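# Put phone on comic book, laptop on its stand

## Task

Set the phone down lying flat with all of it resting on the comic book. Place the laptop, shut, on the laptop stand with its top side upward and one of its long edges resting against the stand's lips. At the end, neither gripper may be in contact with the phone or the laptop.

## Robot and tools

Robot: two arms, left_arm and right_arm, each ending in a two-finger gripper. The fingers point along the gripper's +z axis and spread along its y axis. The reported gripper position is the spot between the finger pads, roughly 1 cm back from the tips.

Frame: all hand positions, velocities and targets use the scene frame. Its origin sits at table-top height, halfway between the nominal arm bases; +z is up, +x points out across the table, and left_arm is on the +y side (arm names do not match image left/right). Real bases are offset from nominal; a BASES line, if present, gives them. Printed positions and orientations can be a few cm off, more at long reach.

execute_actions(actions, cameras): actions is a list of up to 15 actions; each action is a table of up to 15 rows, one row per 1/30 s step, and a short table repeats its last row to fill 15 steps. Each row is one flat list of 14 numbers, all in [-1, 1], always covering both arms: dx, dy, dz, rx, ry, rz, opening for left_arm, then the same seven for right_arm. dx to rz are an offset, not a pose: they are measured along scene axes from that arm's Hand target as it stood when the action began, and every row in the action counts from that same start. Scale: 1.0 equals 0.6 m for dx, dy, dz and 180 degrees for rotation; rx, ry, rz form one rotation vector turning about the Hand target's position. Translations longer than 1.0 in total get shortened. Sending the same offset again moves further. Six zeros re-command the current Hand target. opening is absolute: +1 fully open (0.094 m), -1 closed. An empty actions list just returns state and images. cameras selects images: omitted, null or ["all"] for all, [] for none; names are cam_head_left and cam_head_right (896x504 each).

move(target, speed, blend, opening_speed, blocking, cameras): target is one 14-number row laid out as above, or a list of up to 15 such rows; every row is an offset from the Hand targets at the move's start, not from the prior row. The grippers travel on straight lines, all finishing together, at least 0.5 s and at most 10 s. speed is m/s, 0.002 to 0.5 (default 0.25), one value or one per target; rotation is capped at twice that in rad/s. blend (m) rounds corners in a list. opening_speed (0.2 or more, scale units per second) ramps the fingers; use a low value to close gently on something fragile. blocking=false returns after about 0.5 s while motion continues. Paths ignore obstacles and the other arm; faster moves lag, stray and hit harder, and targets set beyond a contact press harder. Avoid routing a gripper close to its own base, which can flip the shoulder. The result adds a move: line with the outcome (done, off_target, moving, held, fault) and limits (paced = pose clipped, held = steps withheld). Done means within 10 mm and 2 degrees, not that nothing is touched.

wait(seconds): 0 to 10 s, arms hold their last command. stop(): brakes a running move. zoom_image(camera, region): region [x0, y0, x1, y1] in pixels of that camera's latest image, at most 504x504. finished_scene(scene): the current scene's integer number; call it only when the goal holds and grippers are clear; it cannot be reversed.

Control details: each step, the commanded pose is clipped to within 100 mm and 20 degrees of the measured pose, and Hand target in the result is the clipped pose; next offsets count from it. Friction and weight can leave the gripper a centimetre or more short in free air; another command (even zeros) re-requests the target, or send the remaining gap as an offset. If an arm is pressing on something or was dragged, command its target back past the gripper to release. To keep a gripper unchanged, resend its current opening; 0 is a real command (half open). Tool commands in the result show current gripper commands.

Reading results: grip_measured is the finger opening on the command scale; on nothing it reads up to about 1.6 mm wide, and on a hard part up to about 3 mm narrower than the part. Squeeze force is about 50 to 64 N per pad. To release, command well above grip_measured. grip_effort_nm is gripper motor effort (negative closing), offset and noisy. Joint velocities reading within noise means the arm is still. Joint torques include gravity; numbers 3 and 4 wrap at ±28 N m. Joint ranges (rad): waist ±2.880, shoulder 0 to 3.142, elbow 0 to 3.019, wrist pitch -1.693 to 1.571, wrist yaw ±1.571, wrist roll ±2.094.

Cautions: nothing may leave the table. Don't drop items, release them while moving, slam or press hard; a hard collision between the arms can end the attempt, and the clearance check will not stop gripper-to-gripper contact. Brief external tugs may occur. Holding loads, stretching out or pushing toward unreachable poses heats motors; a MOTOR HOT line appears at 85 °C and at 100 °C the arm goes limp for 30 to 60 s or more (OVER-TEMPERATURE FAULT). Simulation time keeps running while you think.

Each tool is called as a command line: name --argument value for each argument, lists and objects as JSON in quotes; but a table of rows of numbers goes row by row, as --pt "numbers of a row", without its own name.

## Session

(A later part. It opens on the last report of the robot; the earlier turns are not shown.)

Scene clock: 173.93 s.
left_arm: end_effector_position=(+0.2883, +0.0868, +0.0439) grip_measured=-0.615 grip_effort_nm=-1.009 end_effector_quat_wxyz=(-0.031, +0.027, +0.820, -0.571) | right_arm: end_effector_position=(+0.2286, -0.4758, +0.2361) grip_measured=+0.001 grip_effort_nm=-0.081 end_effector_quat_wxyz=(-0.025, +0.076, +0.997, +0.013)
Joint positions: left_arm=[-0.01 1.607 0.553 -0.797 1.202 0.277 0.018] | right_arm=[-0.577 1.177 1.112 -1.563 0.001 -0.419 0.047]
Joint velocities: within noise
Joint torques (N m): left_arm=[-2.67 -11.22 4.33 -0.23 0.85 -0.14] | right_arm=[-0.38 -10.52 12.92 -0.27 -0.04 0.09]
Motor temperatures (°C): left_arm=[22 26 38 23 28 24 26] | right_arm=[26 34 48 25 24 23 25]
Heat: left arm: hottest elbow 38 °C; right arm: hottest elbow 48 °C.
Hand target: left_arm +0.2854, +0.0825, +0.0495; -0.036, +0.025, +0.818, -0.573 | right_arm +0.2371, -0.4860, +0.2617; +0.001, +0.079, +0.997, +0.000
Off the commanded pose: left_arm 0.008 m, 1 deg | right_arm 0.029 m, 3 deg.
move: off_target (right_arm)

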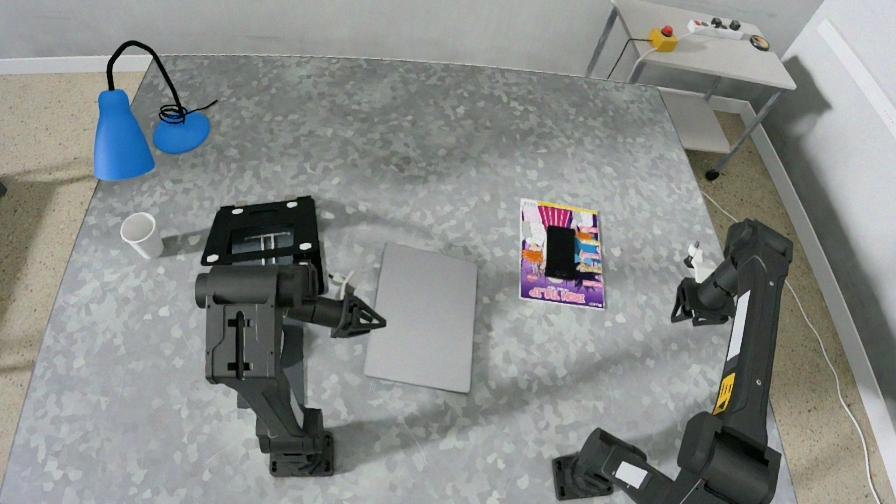

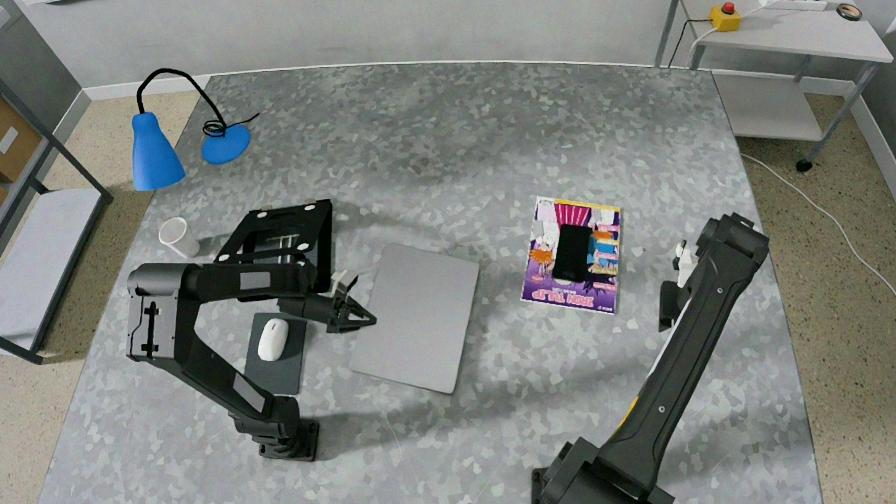

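move --pt "0.0 -0.05 0.16 0.17 0 0 -0.95 0 0 0 0 0 0 0" --pt "0.0 -0.15 0.28 0.32 0 0 -0.95 0 0 0 0 0 0 0" --speed 0.08 --blend 0.03

Scene clock: 182.47 s.
left_arm: end_effector_position=(+0.2729, -0.0026, +0.1916) grip_measured=-0.620 grip_effort_nm=-1.009 end_effector_quat_wxyz=(-0.053, +0.039, +0.991, -0.113) | right_arm: end_effector_position=(+0.2286, -0.4758, +0.2362) grip_measured=+0.001 grip_effort_nm=-0.081 end_effector_quat_wxyz=(-0.025, +0.076, +0.997, +0.013)
Joint positions: left_arm=[-0.697 1.223 1.018 -1.318 0.247 -0.595 0.018] | right_arm=[-0.577 1.177 1.112 -1.563 0.001 -0.419 0.047]
Joint velocities: within noise
Joint torques (N m): left_arm=[-0.79 -8.29 16.69 -1.44 -0.67 -0.63] | right_arm=[-0.44 -10.52 12.93 -0.31 -0.04 0.08]
Motor temperatures (°C): left_arm=[22 26 39 23 28 24 27] | right_arm=[26 34 49 25 24 23 25]
Heat: left arm: hottest elbow 39 °C; right arm: hottest elbow 49 °C.
Hand target: left_arm +0.2853, -0.0076, +0.2174; -0.044, +0.004, +0.993, -0.108 | right_arm +0.2371, -0.4860, +0.2617; +0.001, +0.079, +0.997, +0.000
Off the commanded pose: left_arm 0.029 m, 4 deg | right_arm 0.029 m, 3 deg.
move: off_target (left_arm, right_arm)

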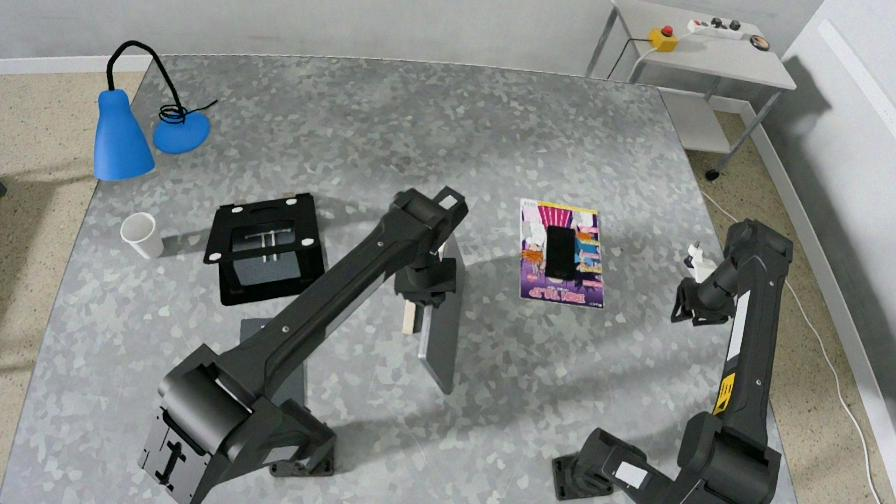

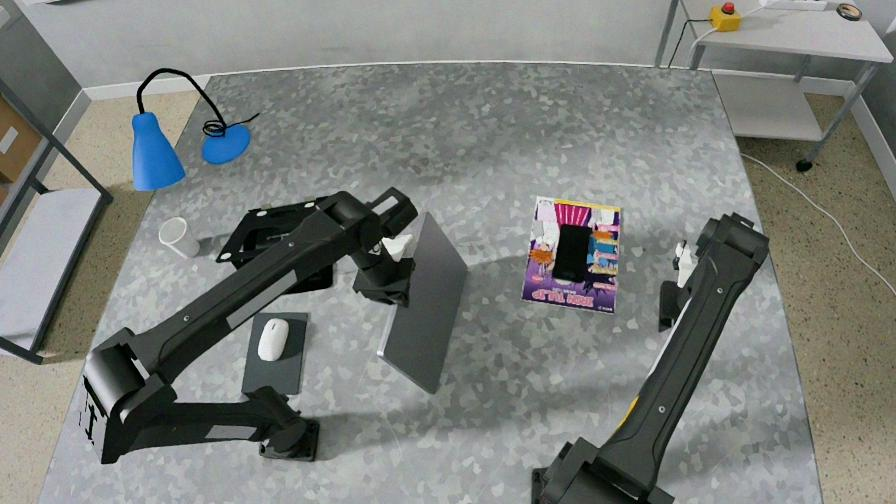

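move --pt "0.0 0.0 0.28 0 0 0 -0.95 0 0 0 0 0 0 0" --pt "0.1 0.2 0.29 0 0 0.25 -0.95 0 0 0 0 0 0 0" --speed 0.09 --blend 0.03

Scene clock: 192.77 s.
left_arm: end_effector_position=(+0.3235, +0.1089, +0.3013) grip_measured=-0.650 grip_effort_nm=-1.004 end_effector_quat_wxyz=(-0.061, -0.361, +0.928, -0.067) | right_arm: end_effector_position=(+0.2286, -0.4758, +0.2362) grip_measured=+0.001 grip_effort_nm=-0.081 end_effector_quat_wxyz=(-0.025, +0.076, +0.997, +0.013)
Joint positions: left_arm=[-0.359 1.184 1.282 -1.675 0.181 -1.072 0.016] | right_arm=[-0.577 1.177 1.112 -1.563 0.001 -0.419 0.047]
Joint velocities: within noise
Joint torques (N m): left_arm=[0.85 -14.62 24.5 -0.02 -0.11 -0.31] | right_arm=[-0.38 -10.46 12.94 -0.31 -0.04 0.08]
Motor temperatures (°C): left_arm=[22 26 41 23 28 24 27] | right_arm=[26 33 50 25 24 23 25]
Heat: left arm: hottest elbow 41 °C; right arm: hottest elbow 50 °C.
Hand target: left_arm +0.3453, +0.1125, +0.3916; +0.001, -0.376, +0.919, -0.117 | right_arm +0.2371, -0.4860, +0.2617; +0.001, +0.079, +0.997, +0.000
Off the commanded pose: left_arm 0.093 m, 9 deg | right_arm 0.029 m, 3 deg.
joint sent to its limit (left arm) — joint 4 (wrist pitch), lower limit. The joint targets are off in position and orientation.
move: off_target (left_arm, right_arm); limits=paced

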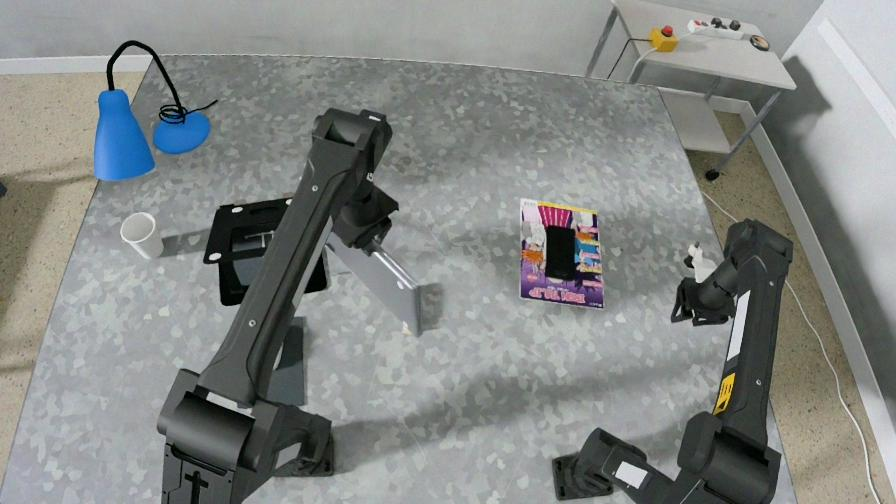

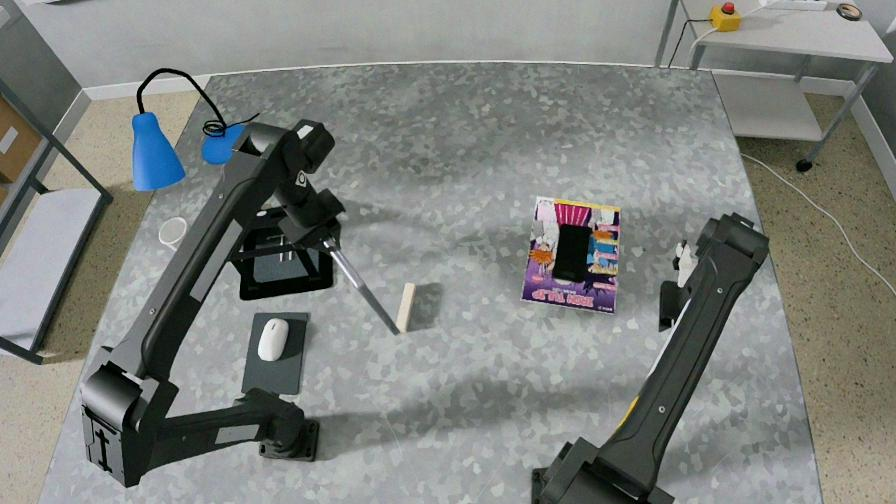

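move --target '[0.02,-0.02,-0.01,-0.025,-0.13,0.258,-0.95,0,0,0,0,0,0,0]' --speed 0.15

Scene clock: 205.90 s.
left_arm: end_effector_position=(+0.3554, +0.1024, +0.3292) grip_measured=-0.651 grip_effort_nm=-1.009 end_effector_quat_wxyz=(-0.181, +0.681, -0.697, +0.133) | right_arm: end_effector_position=(+0.2286, -0.4758, +0.2362) grip_measured=+0.001 grip_effort_nm=-0.081 end_effector_quat_wxyz=(-0.025, +0.076, +0.997, +0.013)
Joint positions: left_arm=[-0.57 1.041 1.202 -1.371 -0.279 -2.038 0.016] | right_arm=[-0.577 1.177 1.112 -1.563 0.001 -0.419 0.047]
Joint velocities: within noise
Joint torques (N m): left_arm=[-2.43 -13.68 15.13 2.59 -1.29 -0.01] | right_arm=[-0.26 -10.4 12.93 -0.29 -0.05 0.09]
Motor temperatures (°C): left_arm=[22 26 44 24 28 24 28] | right_arm=[26 33 50 25 24 23 25]
Heat: left arm: hottest elbow 44 °C; right arm: hottest elbow 50 °C.
Hand target: left_arm +0.3573, +0.1004, +0.3855; -0.213, +0.675, -0.674, +0.214 | right_arm +0.2371, -0.4860, +0.2617; +0.001, +0.079, +0.997, +0.000
Off the commanded pose: left_arm 0.056 m, 10 deg | right_arm 0.029 m, 3 deg.
move: off_target (left_arm, right_arm)

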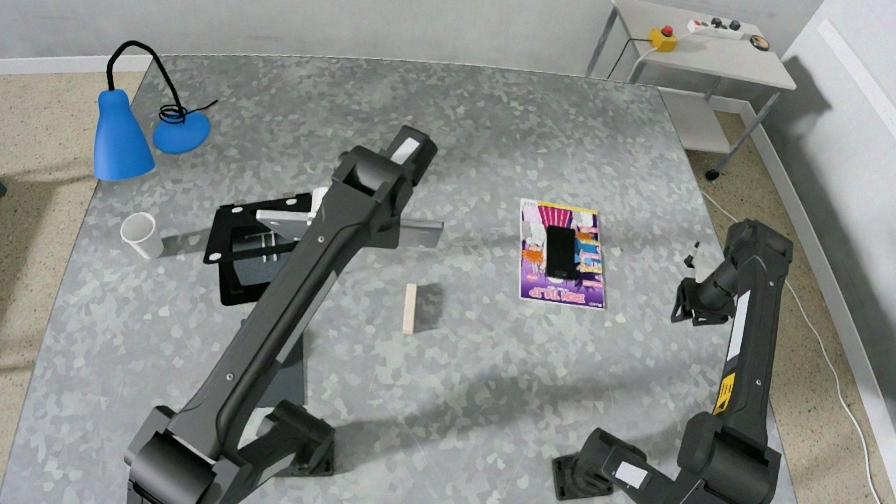

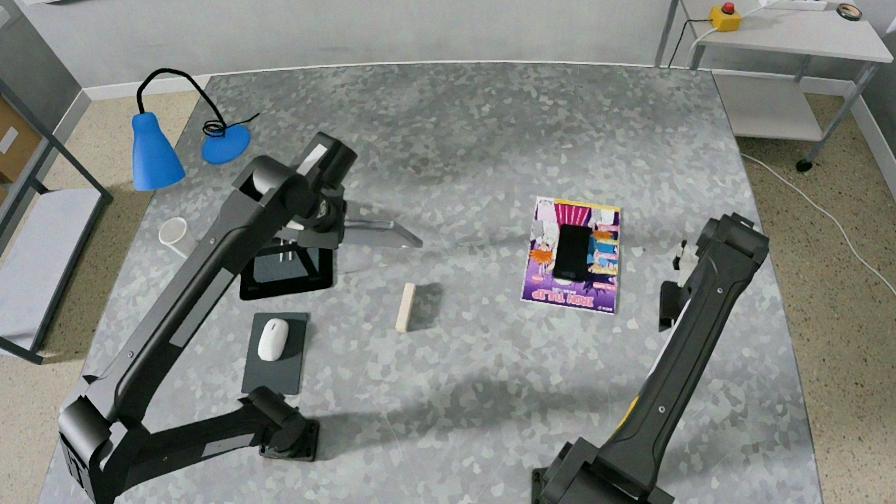

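move --pt "0.02 0.25 0.06 0 0 0 -0.95 0 0 0 0 0 0 0" --pt "0.17 0.5 0.06 0 0 0 -0.95 0 0 0 0 0 0 0" --speed 0.12 --blend 0.03

Scene clock: 214.00 s.
left_arm: end_effector_position=(+0.4125, +0.3718, +0.2880) grip_measured=-0.651 grip_effort_nm=-1.009 end_effector_quat_wxyz=(-0.117, +0.695, -0.689, +0.170) | right_arm: end_effector_position=(+0.2286, -0.4758, +0.2362) grip_measured=+0.001 grip_effort_nm=-0.081 end_effector_quat_wxyz=(-0.025, +0.076, +0.997, +0.013)
Joint positions: left_arm=[0.397 1.17 1.194 -1.245 0.232 -1.196 0.016] | right_arm=[-0.577 1.177 1.112 -1.563 0.001 -0.419 0.047]
Joint velocities: within noise
Joint torques (N m): left_arm=[-0.85 -12.75 24.61 2.06 0.62 0] | right_arm=[-0.38 -10.46 12.97 -0.32 -0.04 0.09]
Motor temperatures (°C): left_arm=[22 26 47 24 28 24 28] | right_arm=[26 33 51 25 24 23 25]
Heat: left arm: hottest elbow 47 °C; right arm: hottest elbow 51 °C.
Hand target: left_arm +0.4449, +0.3916, +0.3805; -0.214, +0.675, -0.674, +0.214 | right_arm +0.2371, -0.4860, +0.2617; +0.001, +0.079, +0.997, +0.000
Off the commanded pose: left_arm 0.144 m, 12 deg; position clipped | right_arm 0.029 m, 3 deg.
move: off_target (left_arm, right_arm); limits=paced

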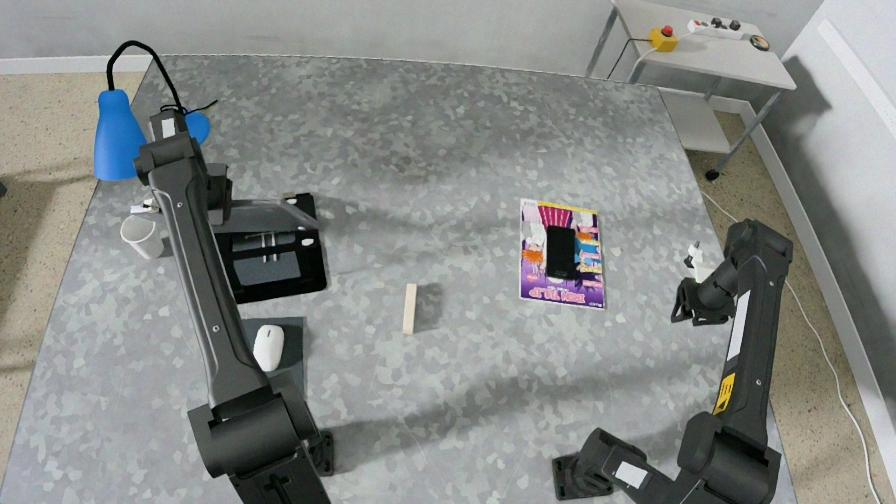

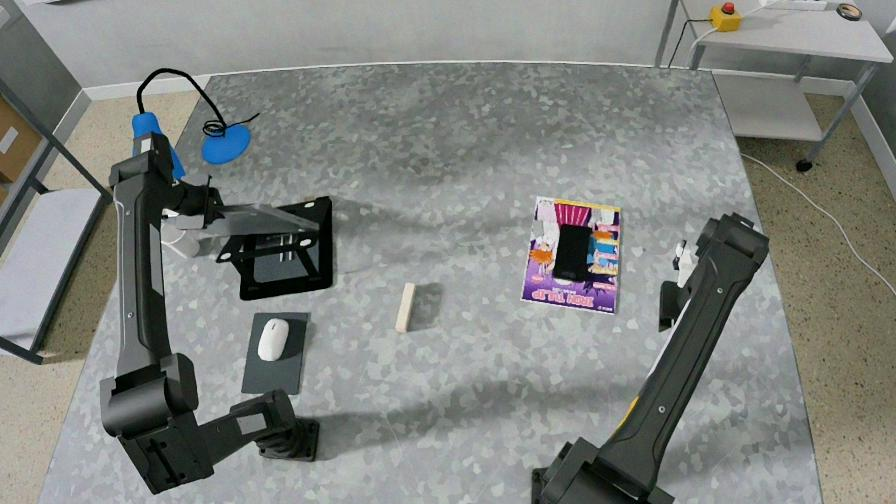

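zoom_image --camera "cam_head_left" --region '[120, 130, 360, 320]'

zoom_image --camera "cam_head_right" --region '[120, 130, 360, 320]'

Scaled by 2.100.

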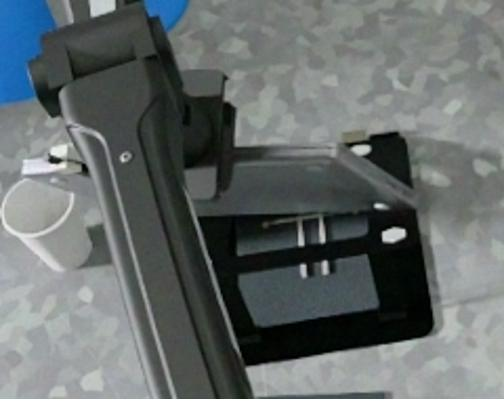

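Scaled by 2.100.

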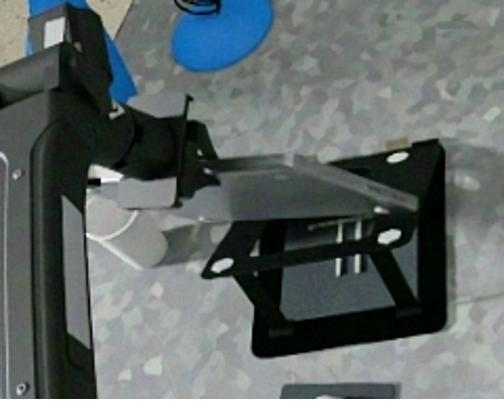

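move --target '[0.055,-0.05,0.02,0,0,0.025,-0.95,0,0,0,0,0,0,0]' --speed 0.06

zoom_image --camera "cam_head_left" --region '[120, 130, 360, 320]'

zoom_image --camera "cam_head_right" --region '[120, 130, 360, 320]'

Scene clock: 225.77 s.
left_arm: end_effector_position=(+0.4331, +0.3562, +0.2815) grip_measured=-0.651 grip_effort_nm=-1.009 end_effector_quat_wxyz=(-0.132, +0.722, -0.662, +0.150) | right_arm: end_effector_position=(+0.2286, -0.4758, +0.2362) grip_measured=+0.001 grip_effort_nm=-0.081 end_effector_quat_wxyz=(-0.025, +0.076, +0.997, +0.013)
Joint positions: left_arm=[0.302 1.192 1.194 -1.193 0.135 -1.352 0.016] | right_arm=[-0.577 1.177 1.112 -1.563 0.001 -0.419 0.047]
Joint velocities: within noise
Joint torques (N m): left_arm=[-2.14 -13.33 23.95 2.15 0.17 -0.16] | right_arm=[-0.32 -10.58 12.94 -0.29 -0.04 0.09]
Motor temperatures (°C): left_arm=[22 26 52 24 28 24 28] | right_arm=[26 33 51 25 24 23 25]
Heat: left arm: hottest elbow 52 °C; right arm: hottest elbow 51 °C.
Hand target: left_arm +0.4705, +0.3606, +0.3740; -0.222, +0.700, -0.647, +0.205 | right_arm +0.2371, -0.4860, +0.2617; +0.001, +0.079, +0.997, +0.000
Off the commanded pose: left_arm 0.120 m, 12 deg; position clipped | right_arm 0.029 m, 3 deg.
move: off_target (left_arm, right_arm); limits=paced

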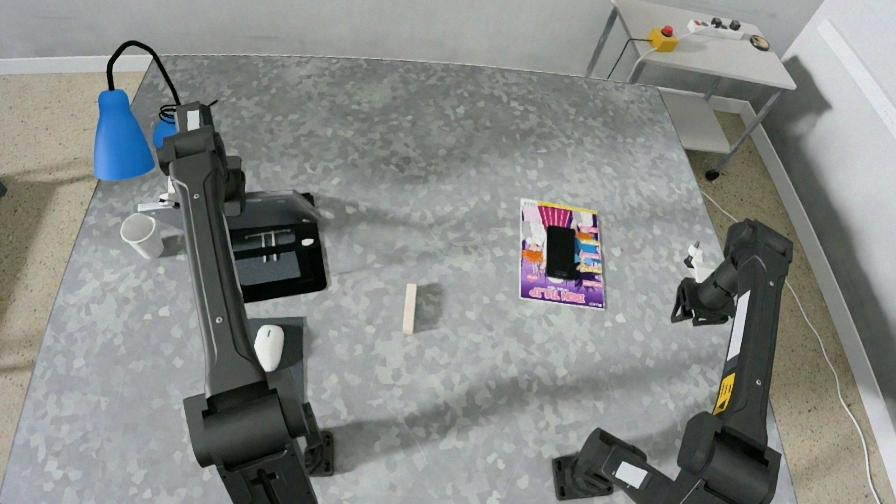

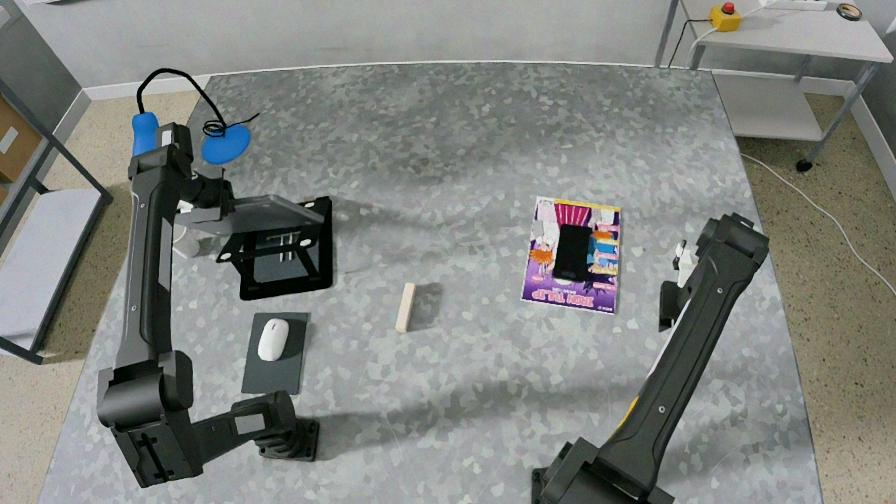

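Scaled by 2.100.

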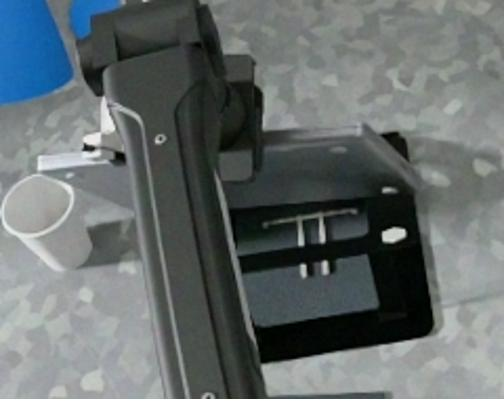

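Scaled by 2.100.

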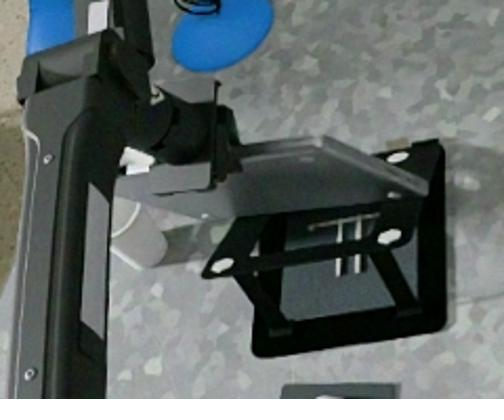

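move --target '[0.09,-0.025,0.0,0,0,0.0,-0.95,0,0,0,0,0,0,0]' --speed 0.06

zoom_image --camera "cam_head_left" --region '[120, 130, 360, 320]'

zoom_image --camera "cam_head_right" --region '[120, 130, 360, 320]'

Scene clock: 237.70 s.
left_arm: end_effector_position=(+0.4694, +0.3467, +0.2567) grip_measured=-0.651 grip_effort_nm=-1.004 end_effector_quat_wxyz=(-0.142, +0.721, -0.663, +0.143) | right_arm: end_effector_position=(+0.2286, -0.4758, +0.2362) grip_measured=+0.001 grip_effort_nm=-0.081 end_effector_quat_wxyz=(-0.025, +0.076, +0.997, +0.013)
Joint positions: left_arm=[0.24 1.271 1.194 -1.097 0.091 -1.405 0.016] | right_arm=[-0.577 1.177 1.112 -1.563 0.001 -0.419 0.047]
Joint velocities: within noise
Joint torques (N m): left_arm=[-2.84 -14.56 23.51 2 0.44 -0.2] | right_arm=[-0.44 -10.4 12.93 -0.31 -0.04 0.09]
Motor temperatures (°C): left_arm=[22 27 55 24 28 24 28] | right_arm=[26 33 52 25 24 23 25]
Heat: left arm: hottest elbow 55 °C; right arm: hottest elbow 52 °C.
Hand target: left_arm +0.5118, +0.3459, +0.3472; -0.222, +0.700, -0.647, +0.205 | right_arm +0.2371, -0.4860, +0.2617; +0.001, +0.079, +0.997, +0.000
Off the commanded pose: left_arm 0.130 m, 12 deg; position clipped | right_arm 0.029 m, 3 deg.
move: off_target (left_arm, right_arm); limits=paced

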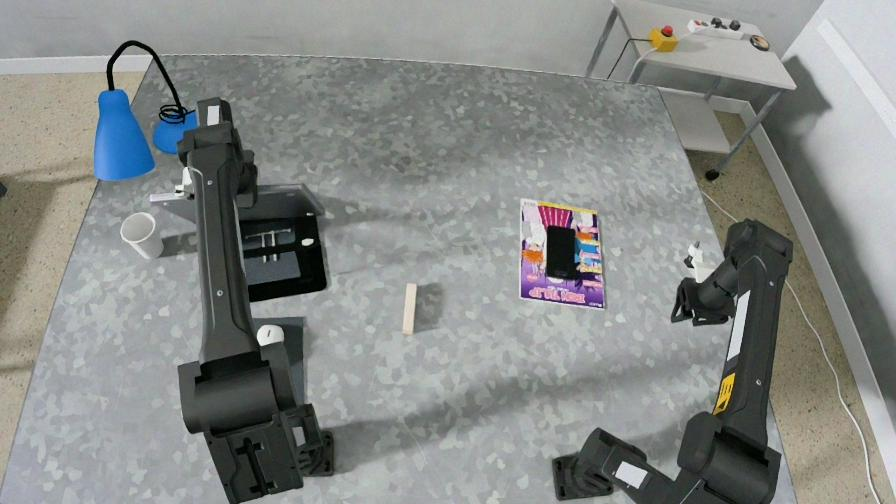

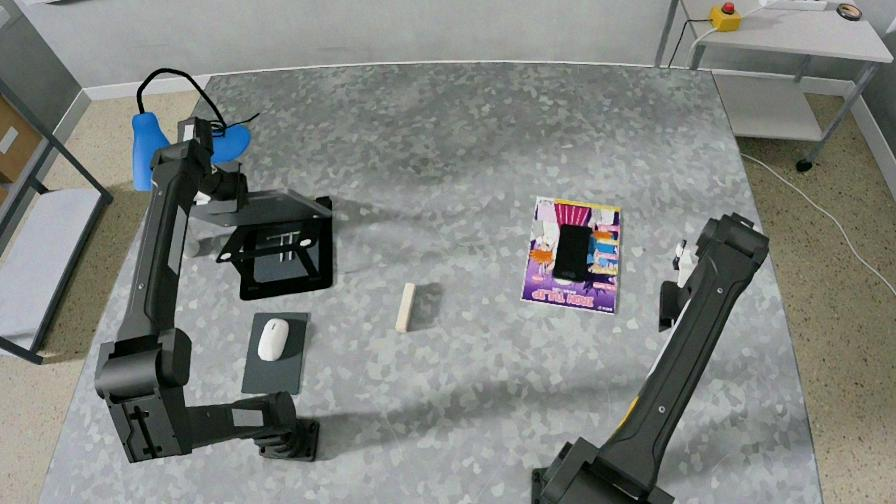

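Scaled by 2.100.

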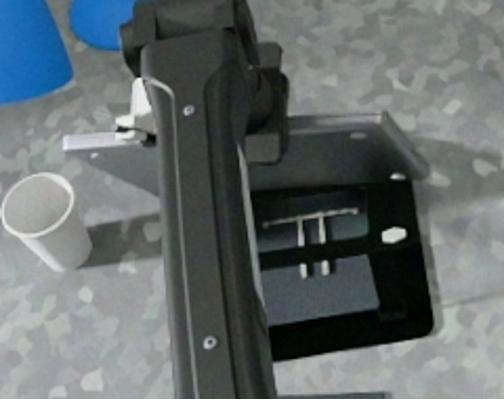

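Scaled by 2.100.

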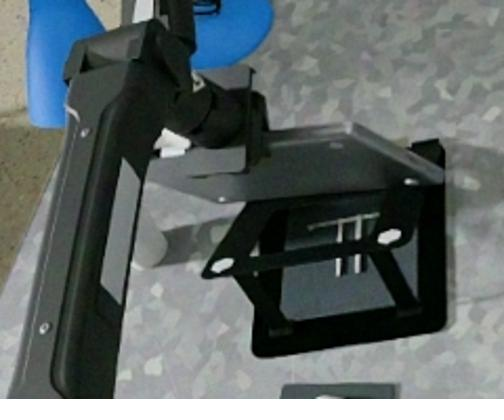

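move --target '[0.05,-0.055,0.0,0,0,0.01,-0.95,0,0,0,0,0,0,0]' --speed 0.06

zoom_image --camera "cam_head_left" --region '[120, 130, 360, 320]'

zoom_image --camera "cam_head_right" --region '[120, 130, 360, 320]'

Scene clock: 244.53 s.
left_arm: end_effector_position=(+0.4877, +0.3307, +0.2460) grip_measured=-0.651 grip_effort_nm=-1.009 end_effector_quat_wxyz=(-0.159, +0.741, -0.640, +0.128) | right_arm: end_effector_position=(+0.2286, -0.4758, +0.2362) grip_measured=+0.001 grip_effort_nm=-0.085 end_effector_quat_wxyz=(-0.025, +0.076, +0.997, +0.013)
Joint positions: left_arm=[0.164 1.305 1.194 -1.05 0.005 -1.524 0.016] | right_arm=[-0.577 1.177 1.112 -1.563 0.001 -0.419 0.047]
Joint velocities: within noise
Joint torques (N m): left_arm=[-4.84 -14.62 23.08 2.14 0.89 -0.1] | right_arm=[-0.44 -10.46 12.93 -0.29 -0.04 0.08]
Motor temperatures (°C): left_arm=[22 27 57 24 28 24 28] | right_arm=[26 33 52 25 24 23 25]
Heat: left arm: hottest elbow 57 °C; right arm: hottest elbow 52 °C.
Hand target: left_arm +0.5344, +0.3154, +0.3331; -0.225, +0.711, -0.636, +0.201 | right_arm +0.2371, -0.4860, +0.2617; +0.001, +0.079, +0.997, +0.000
Off the commanded pose: left_arm 0.116 m, 12 deg; position clipped | right_arm 0.029 m, 3 deg.
move: off_target (left_arm, right_arm); limits=paced

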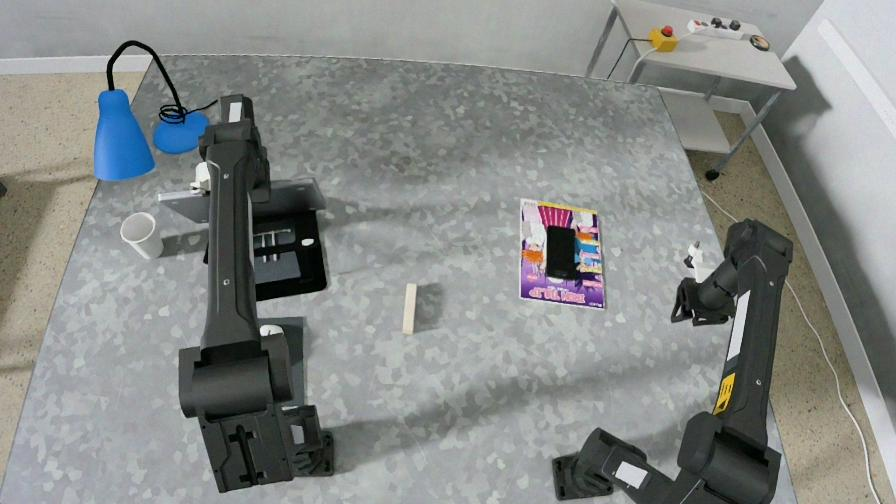

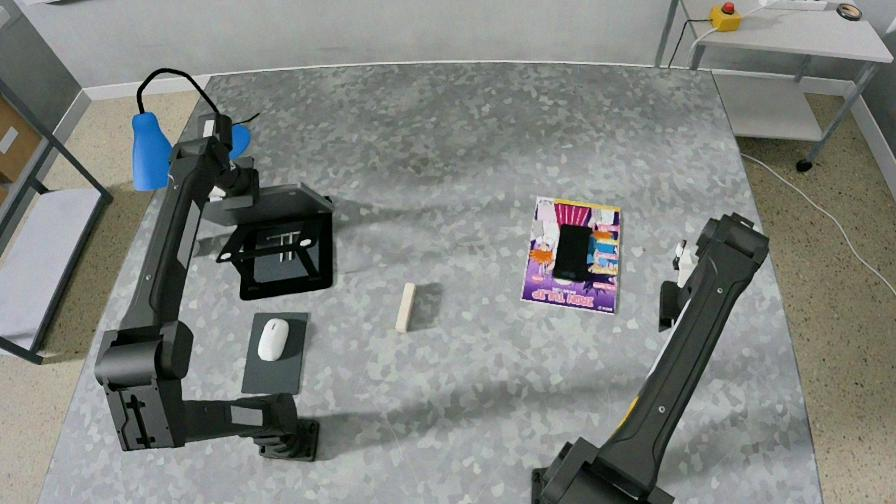

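Scaled by 2.100.

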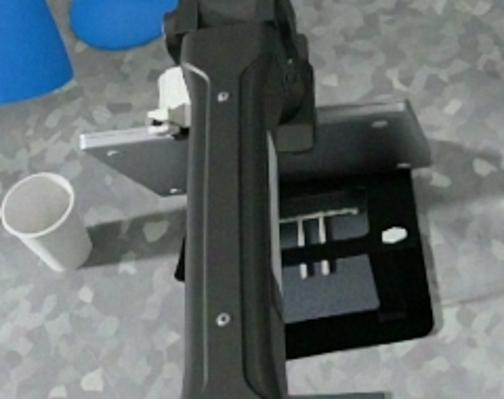

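Scaled by 2.100.

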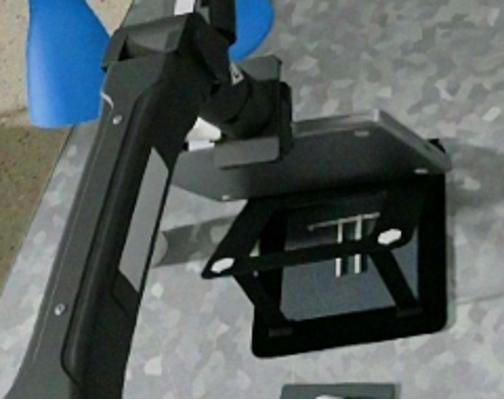

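move --target '[0.03,-0.06,0.0,0,0,0.0,-0.95,0,0,0,0,0,0,0]' --speed 0.06

zoom_image --camera "cam_head_left" --region '[120, 130, 360, 320]'

zoom_image --camera "cam_head_right" --region '[120, 130, 360, 320]'

Scene clock: 248.90 s.
left_arm: end_effector_position=(+0.4992, +0.3045, +0.2395) grip_measured=-0.651 grip_effort_nm=-1.004 end_effector_quat_wxyz=(-0.165, +0.746, -0.633, +0.123) | right_arm: end_effector_position=(+0.2286, -0.4758, +0.2362) grip_measured=+0.001 grip_effort_nm=-0.081 end_effector_quat_wxyz=(-0.025, +0.076, +0.997, +0.013)
Joint positions: left_arm=[0.087 1.324 1.194 -1.028 -0.045 -1.609 0.016] | right_arm=[-0.577 1.177 1.112 -1.563 0.001 -0.419 0.047]
Joint velocities: within noise
Joint torques (N m): left_arm=[-5.48 -14.8 22.69 2.32 0.87 0.13] | right_arm=[-0.32 -10.46 12.96 -0.29 -0.05 0.08]
Motor temperatures (°C): left_arm=[22 27 58 24 28 24 28] | right_arm=[26 33 52 25 24 23 25]
Heat: left arm: hottest elbow 58 °C; right arm: hottest elbow 52 °C.
Hand target: left_arm +0.5473, +0.2817, +0.3242; -0.225, +0.711, -0.636, +0.202 | right_arm +0.2371, -0.4860, +0.2617; +0.001, +0.079, +0.997, +0.000
Off the commanded pose: left_arm 0.111 m, 12 deg; position clipped | right_arm 0.029 m, 3 deg.
move: off_target (left_arm, right_arm); limits=paced

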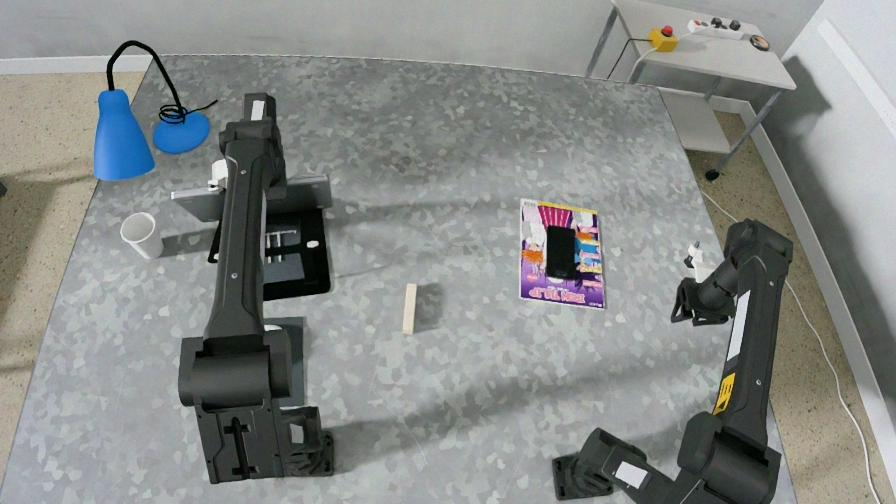

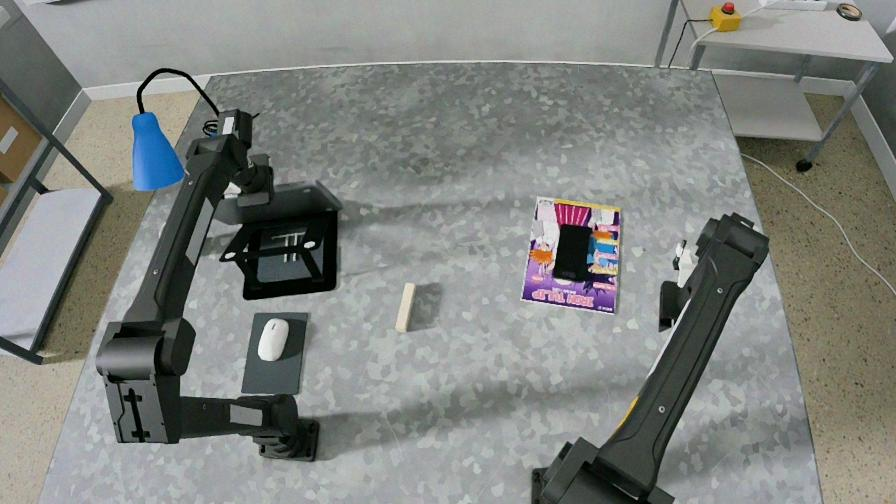

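Scaled by 2.100.

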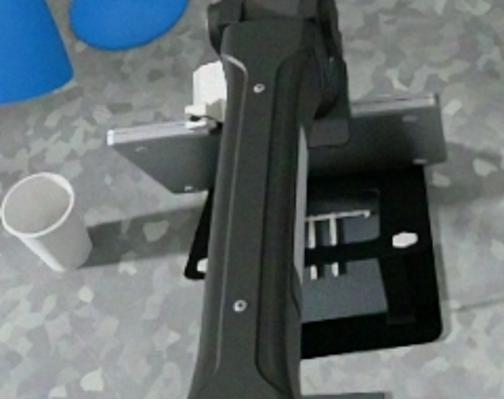

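Scaled by 2.100.

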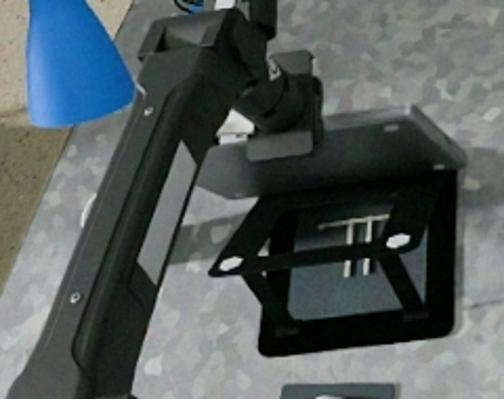

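move --pt "-0.12 0.025 -0.1 0.006 -0.07 0 -0.95 0 0 0 0 0 0 0" --pt "-0.19 0.025 -0.22 0.012 -0.14 0 -0.95 0 0 0 0 0 0 0" --speed 0.06 --blend 0.02

zoom_image --camera "cam_head_left" --region '[120, 130, 360, 320]'

zoom_image --camera "cam_head_right" --region '[120, 130, 360, 320]'

Scene clock: 260.33 s.
left_arm: end_effector_position=(+0.4271, +0.2985, +0.1626) grip_measured=-0.651 grip_effort_nm=-1.004 end_effector_quat_wxyz=(-0.345, +0.668, -0.581, +0.311) | right_arm: end_effector_position=(+0.2286, -0.4758, +0.2362) grip_measured=+0.001 grip_effort_nm=-0.081 end_effector_quat_wxyz=(-0.025, +0.076, +0.997, +0.013)
Joint positions: left_arm=[0.123 0.957 0.476 -0.123 0.025 -1.572 0.016] | right_arm=[-0.577 1.177 1.112 -1.563 0.001 -0.419 0.047]
Joint velocities: within noise
Joint torques (N m): left_arm=[-1.14 -9.47 11.44 3 0.67 0.19] | right_arm=[-0.44 -10.52 12.92 -0.31 -0.03 0.09]
Motor temperatures (°C): left_arm=[22 27 57 24 28 24 28] | right_arm=[26 33 52 25 24 23 25]
Heat: left arm: hottest elbow 57 °C; right arm: hottest elbow 52 °C.
Hand target: left_arm +0.4332, +0.2968, +0.1921; -0.371, +0.645, -0.575, +0.340 | right_arm +0.2371, -0.4860, +0.2617; +0.001, +0.079, +0.997, +0.000
Off the commanded pose: left_arm 0.030 m, 5 deg | right_arm 0.029 m, 3 deg.
move: off_target (left_arm, right_arm)

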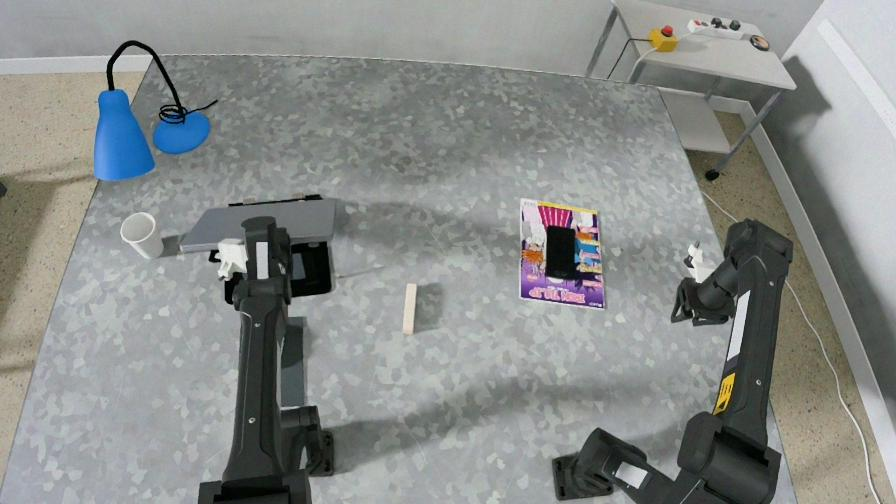

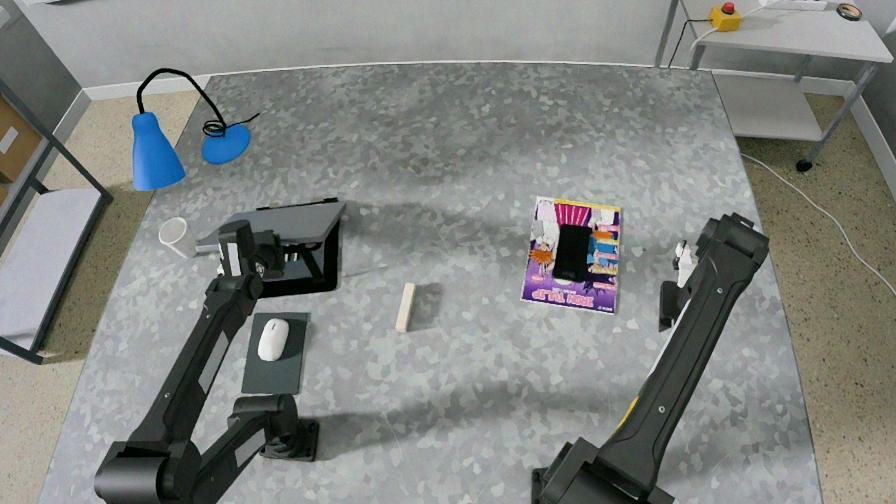

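Scaled by 2.100.

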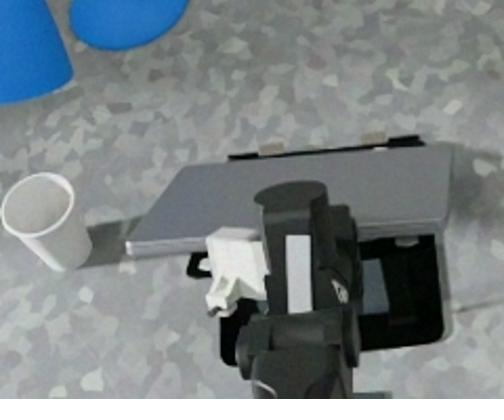

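Scaled by 2.100.

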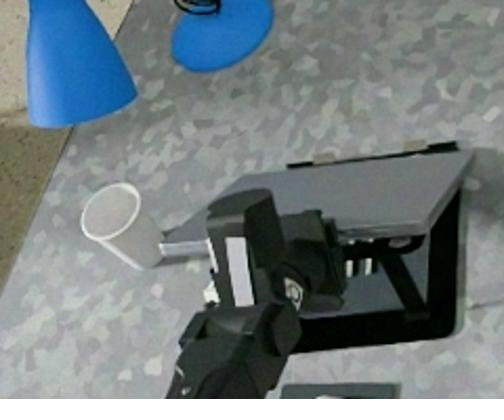

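move --pt "-0.01 0.0 -0.04 0.002 -0.035 0 -0.95 0 0 0 0 0 0 0" --pt "0.012 0.0 -0.055 0.003 -0.045 0 -0.95 0 0 0 0 0 0 0" --speed 0.05

zoom_image --camera "cam_head_left" --region '[120, 130, 360, 320]'

zoom_image --camera "cam_head_right" --region '[120, 130, 360, 320]'

Scene clock: 267.07 s.
left_arm: end_effector_position=(+0.4364, +0.2989, +0.1545) grip_measured=-0.651 grip_effort_nm=-1.009 end_effector_quat_wxyz=(-0.402, +0.629, -0.553, +0.370) | right_arm: end_effector_position=(+0.2286, -0.4758, +0.2362) grip_measured=+0.001 grip_effort_nm=-0.081 end_effector_quat_wxyz=(-0.025, +0.076, +0.997, +0.013)
Joint positions: left_arm=[0.13 1.028 0.362 0.251 0.047 -1.572 0.016] | right_arm=[-0.577 1.177 1.112 -1.563 0.001 -0.419 0.047]
Joint velocities: within noise
Joint torques (N m): left_arm=[-1.79 -5.42 8.99 3.77 0.08 0.04] | right_arm=[-0.26 -10.46 12.94 -0.31 -0.03 0.09]
Motor temperatures (°C): left_arm=[22 27 55 24 28 24 28] | right_arm=[26 33 52 25 24 23 25]
Heat: left arm: hottest elbow 55 °C; right arm: hottest elbow 52 °C.
Hand target: left_arm +0.4404, +0.2967, +0.1591; -0.414, +0.618, -0.549, +0.382 | right_arm +0.2371, -0.4860, +0.2617; +0.001, +0.079, +0.997, +0.000
Off the commanded pose: left_arm 0.006 m, 2 deg | right_arm 0.029 m, 3 deg.
move: off_target (right_arm)

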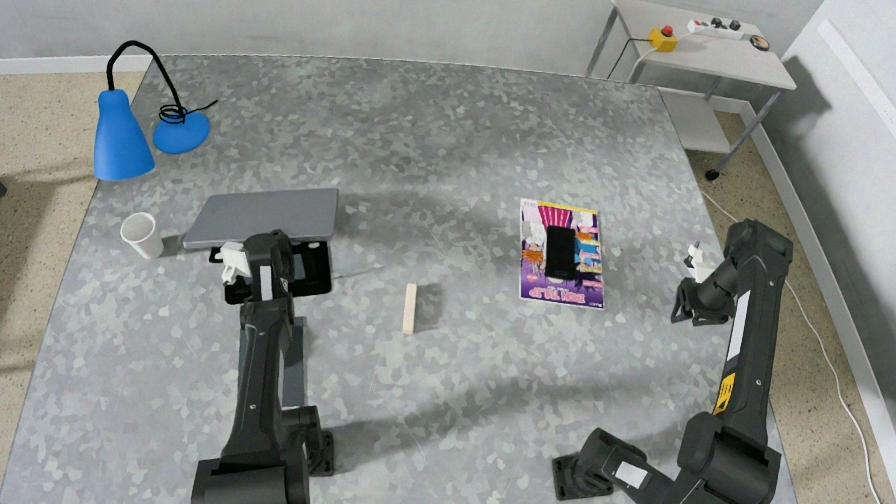

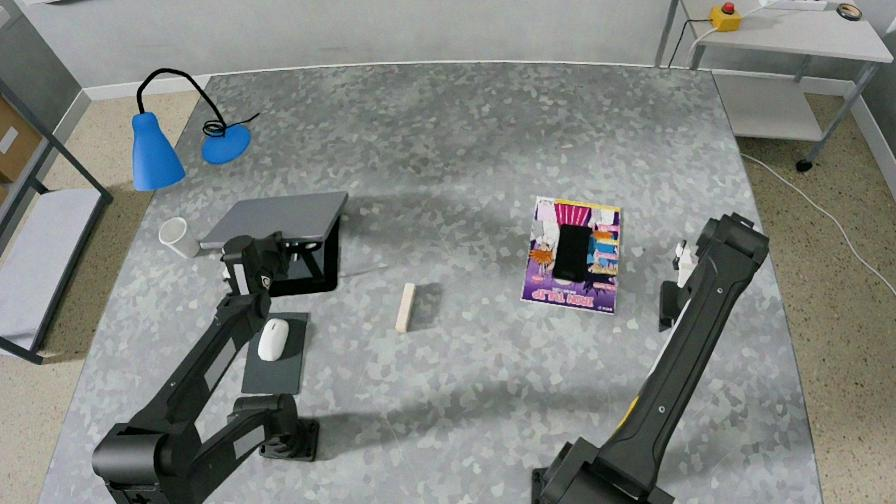

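Scaled by 2.100.

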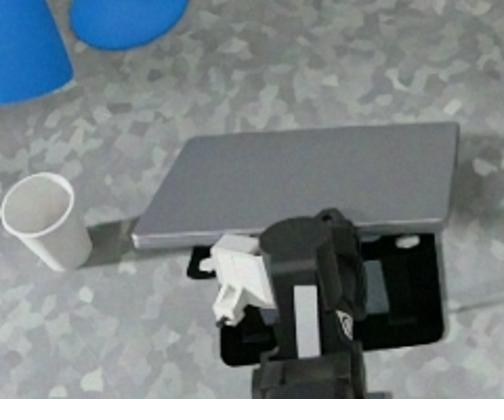

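Scaled by 2.100.

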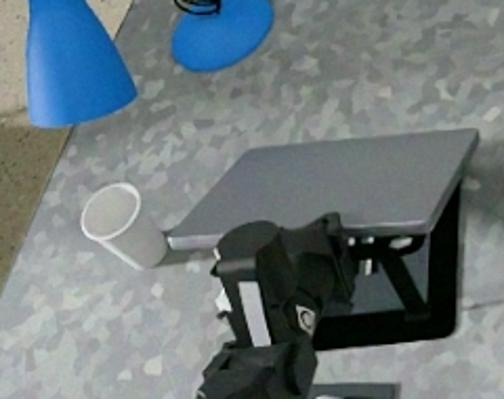

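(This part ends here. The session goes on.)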